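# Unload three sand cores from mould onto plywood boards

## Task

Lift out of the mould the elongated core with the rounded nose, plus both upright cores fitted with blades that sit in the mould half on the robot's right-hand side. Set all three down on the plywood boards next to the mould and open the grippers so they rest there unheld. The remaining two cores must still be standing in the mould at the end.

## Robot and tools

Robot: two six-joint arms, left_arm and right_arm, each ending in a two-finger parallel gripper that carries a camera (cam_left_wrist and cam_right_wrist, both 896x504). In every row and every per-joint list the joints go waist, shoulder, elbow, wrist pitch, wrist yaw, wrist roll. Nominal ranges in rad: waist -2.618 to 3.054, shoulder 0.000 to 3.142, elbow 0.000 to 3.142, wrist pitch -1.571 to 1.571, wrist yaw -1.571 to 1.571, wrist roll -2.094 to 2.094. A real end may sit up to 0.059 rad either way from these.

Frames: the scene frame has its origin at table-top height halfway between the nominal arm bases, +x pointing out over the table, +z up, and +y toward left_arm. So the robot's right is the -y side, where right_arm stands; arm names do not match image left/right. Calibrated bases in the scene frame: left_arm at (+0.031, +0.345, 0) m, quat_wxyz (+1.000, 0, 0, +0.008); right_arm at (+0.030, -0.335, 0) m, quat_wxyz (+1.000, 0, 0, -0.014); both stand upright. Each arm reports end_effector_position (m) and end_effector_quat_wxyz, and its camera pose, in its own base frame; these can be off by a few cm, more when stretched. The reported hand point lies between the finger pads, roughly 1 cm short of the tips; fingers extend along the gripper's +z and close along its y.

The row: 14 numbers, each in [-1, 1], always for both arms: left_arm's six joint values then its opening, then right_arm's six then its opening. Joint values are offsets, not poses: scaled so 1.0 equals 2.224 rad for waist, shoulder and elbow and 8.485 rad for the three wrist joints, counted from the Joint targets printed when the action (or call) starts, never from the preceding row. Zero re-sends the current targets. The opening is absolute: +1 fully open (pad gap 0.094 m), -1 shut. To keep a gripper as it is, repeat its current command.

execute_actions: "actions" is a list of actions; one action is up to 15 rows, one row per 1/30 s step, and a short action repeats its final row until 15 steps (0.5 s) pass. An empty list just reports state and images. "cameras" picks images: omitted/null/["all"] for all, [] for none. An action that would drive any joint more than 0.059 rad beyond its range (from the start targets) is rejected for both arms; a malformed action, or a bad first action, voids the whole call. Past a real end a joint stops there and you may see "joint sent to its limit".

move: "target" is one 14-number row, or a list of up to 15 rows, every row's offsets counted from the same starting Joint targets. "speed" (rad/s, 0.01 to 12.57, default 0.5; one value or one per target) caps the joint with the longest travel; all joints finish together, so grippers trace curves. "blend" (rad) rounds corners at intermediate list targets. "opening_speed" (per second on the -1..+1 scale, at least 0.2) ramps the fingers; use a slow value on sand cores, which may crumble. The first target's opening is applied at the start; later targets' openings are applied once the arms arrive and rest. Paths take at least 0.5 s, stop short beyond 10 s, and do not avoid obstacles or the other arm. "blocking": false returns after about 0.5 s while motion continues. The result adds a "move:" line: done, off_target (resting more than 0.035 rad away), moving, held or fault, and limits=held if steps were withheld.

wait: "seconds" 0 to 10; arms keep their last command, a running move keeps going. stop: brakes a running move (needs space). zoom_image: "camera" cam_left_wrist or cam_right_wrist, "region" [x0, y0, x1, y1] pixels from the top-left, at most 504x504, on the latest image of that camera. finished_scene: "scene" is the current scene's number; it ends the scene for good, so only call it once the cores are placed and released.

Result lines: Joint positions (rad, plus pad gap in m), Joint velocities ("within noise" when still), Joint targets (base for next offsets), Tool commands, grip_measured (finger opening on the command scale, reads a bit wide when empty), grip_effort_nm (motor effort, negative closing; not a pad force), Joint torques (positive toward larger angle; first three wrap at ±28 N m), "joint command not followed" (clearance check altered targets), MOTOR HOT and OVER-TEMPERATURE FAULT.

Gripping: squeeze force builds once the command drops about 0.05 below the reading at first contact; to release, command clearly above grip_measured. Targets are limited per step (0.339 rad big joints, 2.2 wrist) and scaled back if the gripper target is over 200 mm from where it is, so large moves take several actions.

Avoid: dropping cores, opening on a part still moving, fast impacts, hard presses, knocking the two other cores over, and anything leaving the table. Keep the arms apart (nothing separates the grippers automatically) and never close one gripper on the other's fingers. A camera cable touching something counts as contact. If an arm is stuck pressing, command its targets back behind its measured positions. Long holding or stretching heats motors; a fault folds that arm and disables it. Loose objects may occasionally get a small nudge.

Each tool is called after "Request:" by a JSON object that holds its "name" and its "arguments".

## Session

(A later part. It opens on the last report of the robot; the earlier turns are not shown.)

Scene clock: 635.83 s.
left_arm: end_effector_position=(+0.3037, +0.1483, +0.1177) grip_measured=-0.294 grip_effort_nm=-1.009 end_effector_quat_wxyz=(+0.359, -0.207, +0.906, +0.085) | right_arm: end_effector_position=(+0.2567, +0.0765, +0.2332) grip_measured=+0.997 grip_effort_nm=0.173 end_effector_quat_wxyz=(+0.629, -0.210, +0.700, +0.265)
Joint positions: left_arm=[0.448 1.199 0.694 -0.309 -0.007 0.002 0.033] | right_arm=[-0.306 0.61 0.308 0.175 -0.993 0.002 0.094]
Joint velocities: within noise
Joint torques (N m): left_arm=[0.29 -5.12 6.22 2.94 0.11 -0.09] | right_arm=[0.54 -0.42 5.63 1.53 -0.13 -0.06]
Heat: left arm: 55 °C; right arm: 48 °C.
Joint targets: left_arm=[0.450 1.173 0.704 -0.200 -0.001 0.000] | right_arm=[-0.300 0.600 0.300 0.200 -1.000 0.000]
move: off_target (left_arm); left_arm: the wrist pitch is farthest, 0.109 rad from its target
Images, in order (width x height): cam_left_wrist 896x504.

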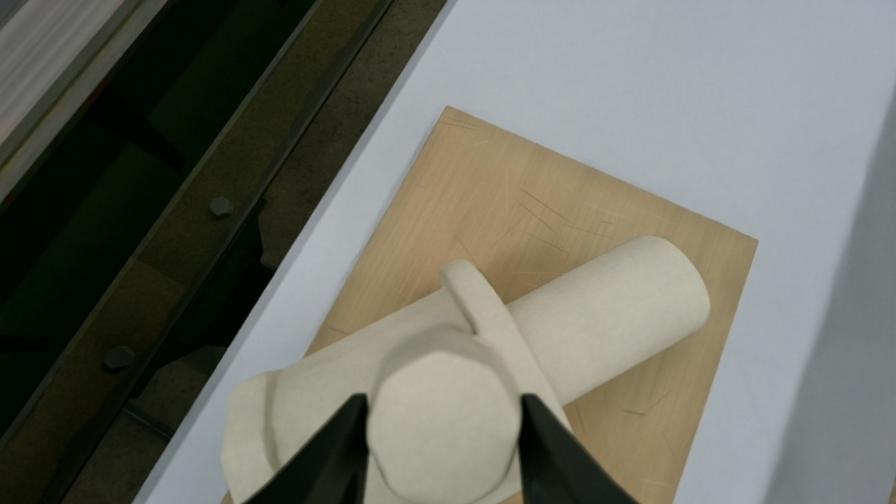

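Request:
{"name": "move", "arguments": {"target": [0,0,0,-0.0047,0,0,-0.5,0,0,0,0,0,0,1], "speed": 0.1, "cameras": []}}

Request:
{"name": "move", "arguments": {"target": [0,0,0,-0.0047,0,0,-0.5,0,0,0,0,0,0,1], "speed": 0.1, "cameras": ["cam_left_wrist"]}}

Scene clock: 642.23 s.
left_arm: end_effector_position=(+0.3033, +0.1481, +0.1172) grip_measured=-0.294 grip_effort_nm=-0.999 end_effector_quat_wxyz=(+0.358, -0.207, +0.906, +0.085) | right_arm: end_effector_position=(+0.2567, +0.0765, +0.2332) grip_measured=+0.997 grip_effort_nm=0.168 end_effector_quat_wxyz=(+0.629, -0.210, +0.700, +0.265)
Joint positions: left_arm=[0.448 1.199 0.693 -0.311 -0.007 0.002 0.033] | right_arm=[-0.306 0.61 0.308 0.175 -0.993 0.002 0.094]
Joint velocities: within noise
Joint torques (N m): left_arm=[0.29 -5.08 6.3 2.53 0.07 -0.1] | right_arm=[0.54 -0.42 5.61 1.52 -0.13 -0.06]
Heat: left arm: 57 °C; right arm: 48 °C.
Joint targets: left_arm=[0.450 1.173 0.704 -0.240 -0.001 0.000] | right_arm=[-0.300 0.600 0.300 0.200 -1.000 0.000]
move: off_target (left_arm); left_arm: the wrist pitch is farthest, 0.071 rad from its target
No camera images: "cameras" was empty.

Scene clock: 642.93 s.
left_arm: end_effector_position=(+0.3028, +0.1479, +0.1167) grip_measured=-0.294 grip_effort_nm=-1.009 end_effector_quat_wxyz=(+0.357, -0.207, +0.907, +0.085) | right_arm: end_effector_position=(+0.2567, +0.0765, +0.2332) grip_measured=+0.997 grip_effort_nm=0.168 end_effector_quat_wxyz=(+0.629, -0.210, +0.700, +0.265)
Joint positions: left_arm=[0.448 1.199 0.693 -0.314 -0.007 0.002 0.033] | right_arm=[-0.306 0.61 0.308 0.175 -0.993 0.002 0.094]
Joint velocities: within noise
Joint torques (N m): left_arm=[0.39 -5.11 6.22 2.11 0.09 -0.08] | right_arm=[0.54 -0.42 5.63 1.52 -0.13 -0.06]
Heat: left arm: 57 °C; right arm: 48 °C.
Joint targets: left_arm=[0.450 1.173 0.704 -0.280 -0.001 -0.001] | right_arm=[-0.300 0.600 0.300 0.200 -1.000 0.000]
move: done
Images, in order (width x height): cam_left_wrist 896x504.

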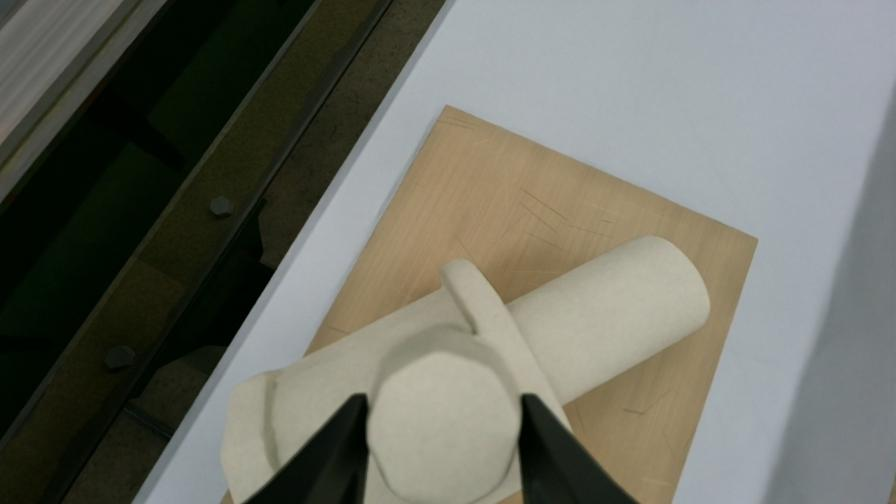

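Request:
{"name": "move", "arguments": {"target": [0,0,0,-0.0035,0,0,-0.05,0,0,0,0,0,0,1], "opening_speed": 0.2, "speed": 0.2}}

Scene clock: 666.40 s.
left_arm: end_effector_position=(+0.3024, +0.1476, +0.1162) grip_measured=-0.052 grip_effort_nm=0.144 end_effector_quat_wxyz=(+0.356, -0.207, +0.908, +0.084) | right_arm: end_effector_position=(+0.2567, +0.0765, +0.2332) grip_measured=+0.997 grip_effort_nm=0.168 end_effector_quat_wxyz=(+0.629, -0.210, +0.700, +0.265)
Joint positions: left_arm=[0.448 1.199 0.693 -0.317 -0.006 0.002 0.045] | right_arm=[-0.306 0.61 0.308 0.175 -0.993 0.002 0.094]
Joint velocities: within noise
Joint torques (N m): left_arm=[0.28 -5.05 6.23 1.82 0.11 -0.1] | right_arm=[0.55 -0.43 5.63 1.52 -0.13 -0.06]
Heat: left arm: 53 °C; right arm: 48 °C.
Joint targets: left_arm=[0.450 1.173 0.704 -0.310 0.000 -0.001] | right_arm=[-0.300 0.600 0.300 0.200 -1.000 0.000]
move: done

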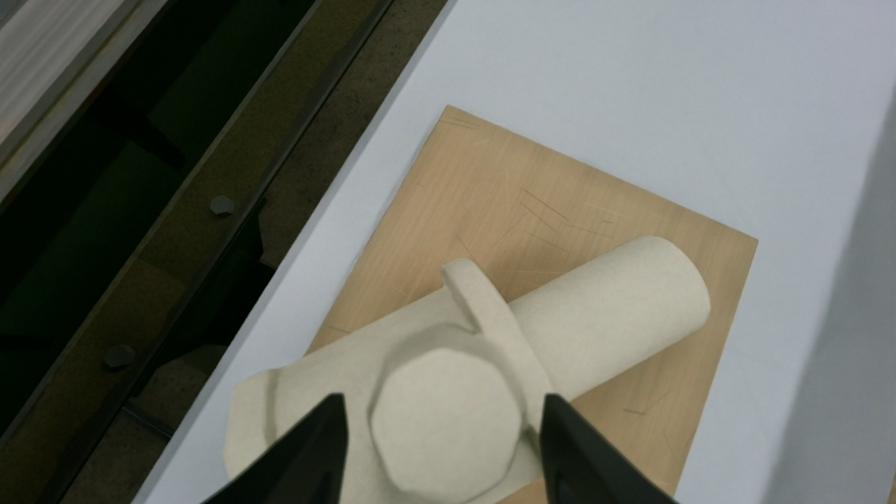

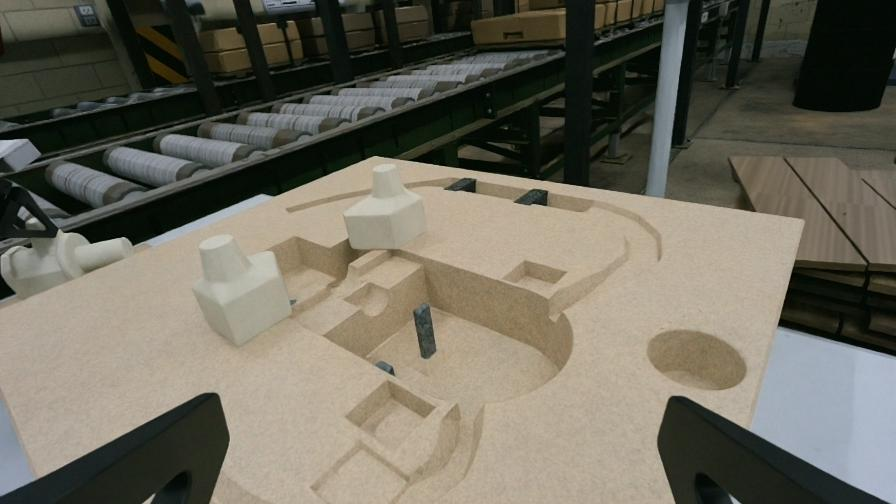

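Request:
{"name": "move", "arguments": {"target": [0,0,0,0,0,0,0.5,0,0,0,0,0,0,1], "opening_speed": 0.5, "cameras": ["cam_left_wrist"]}}

Request:
{"name": "move", "arguments": {"target": [0,-0.121,0.045,-0.0436,0,0,0.5,0,0,0,0,0,0,1], "speed": 0.2}}

Scene clock: 672.20 s.
left_arm: end_effector_position=(+0.3024, +0.1476, +0.1162) grip_measured=+0.498 grip_effort_nm=0.139 end_effector_quat_wxyz=(+0.356, -0.207, +0.908, +0.084) | right_arm: end_effector_position=(+0.2567, +0.0765, +0.2332) grip_measured=+0.997 grip_effort_nm=0.173 end_effector_quat_wxyz=(+0.629, -0.210, +0.700, +0.265)
Joint positions: left_arm=[0.448 1.199 0.693 -0.317 -0.006 0.002 0.07] | right_arm=[-0.306 0.61 0.308 0.175 -0.993 0.002 0.094]
Joint velocities: within noise
Joint torques (N m): left_arm=[0.12 -5.11 6.24 1.81 0.11 -0.1] | right_arm=[0.57 -0.42 5.61 1.52 -0.13 -0.06]
Heat: left arm: 52 °C; right arm: 48 °C.
Joint targets: left_arm=[0.450 1.173 0.704 -0.310 0.000 -0.001] | right_arm=[-0.300 0.600 0.300 0.200 -1.000 0.000]
move: done
Images, in order (width x height): cam_left_wrist 896x504.

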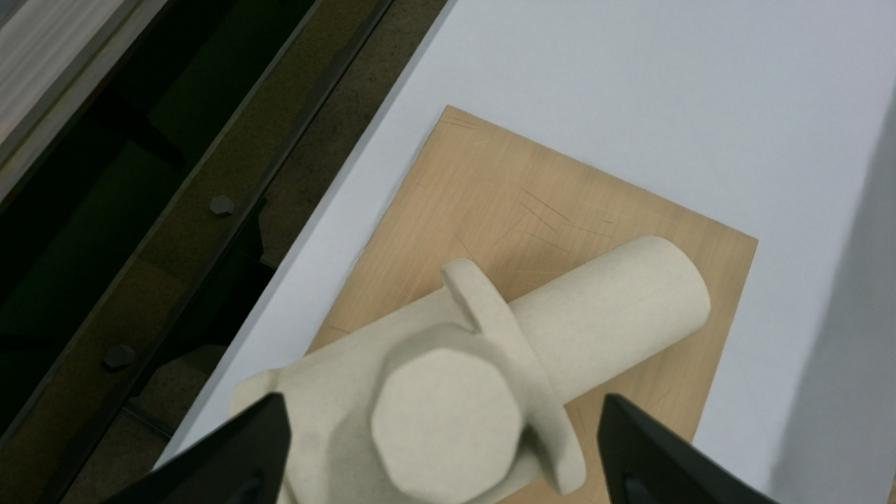

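Scene clock: 674.67 s.
left_arm: end_effector_position=(+0.2517, +0.1232, +0.1714) grip_measured=+0.498 grip_effort_nm=0.134 end_effector_quat_wxyz=(+0.356, -0.207, +0.907, +0.085) | right_arm: end_effector_position=(+0.2567, +0.0765, +0.2332) grip_measured=+0.997 grip_effort_nm=0.168 end_effector_quat_wxyz=(+0.629, -0.210, +0.700, +0.265)
Joint positions: left_arm=[0.448 0.919 0.778 -0.679 -0.006 0.002 0.07] | right_arm=[-0.306 0.61 0.308 0.175 -0.993 0.002 0.094]
Joint velocities: within noise
Joint torques (N m): left_arm=[0.25 -2.4 7.71 1.77 0.11 -0.09] | right_arm=[0.54 -0.44 5.61 1.52 -0.13 -0.06]
Heat: left arm: 51 °C; right arm: 48 °C.
Joint targets: left_arm=[0.450 0.904 0.804 -0.679 0.000 -0.001] | right_arm=[-0.300 0.600 0.300 0.200 -1.000 0.000]
move: done

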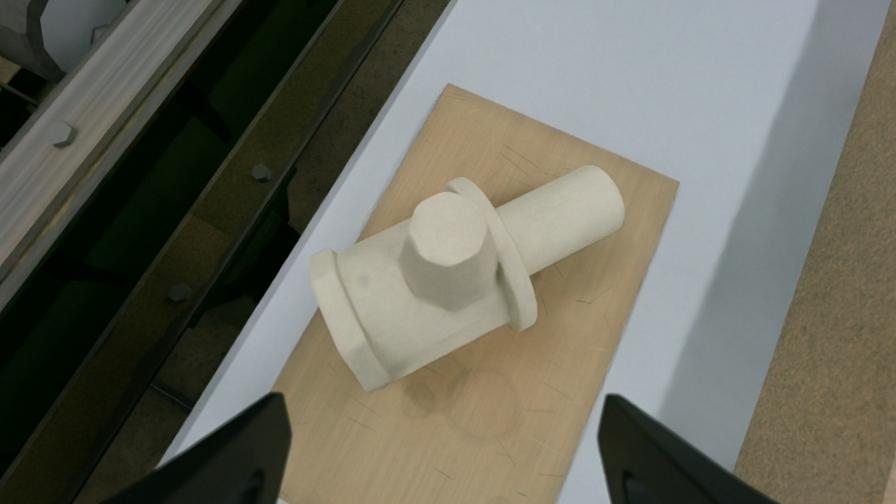

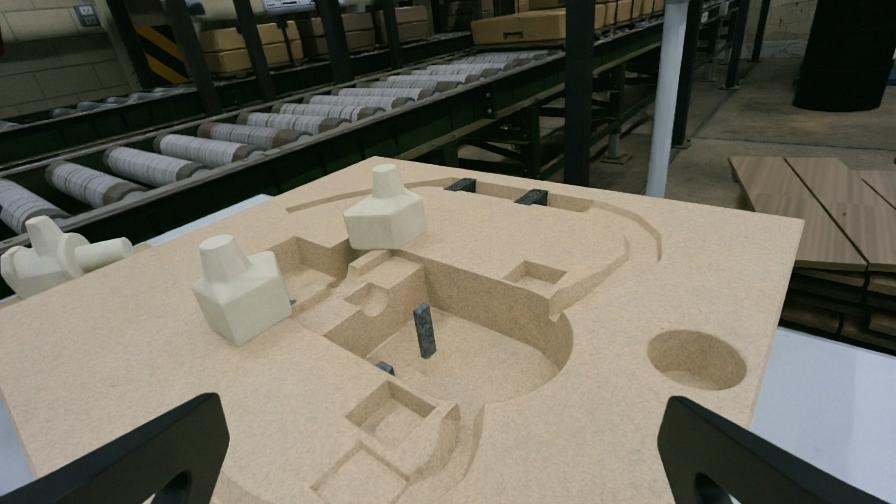

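Request:
{"name": "finished_scene", "arguments": {"scene": 1}}

The scene is finished: the task was done.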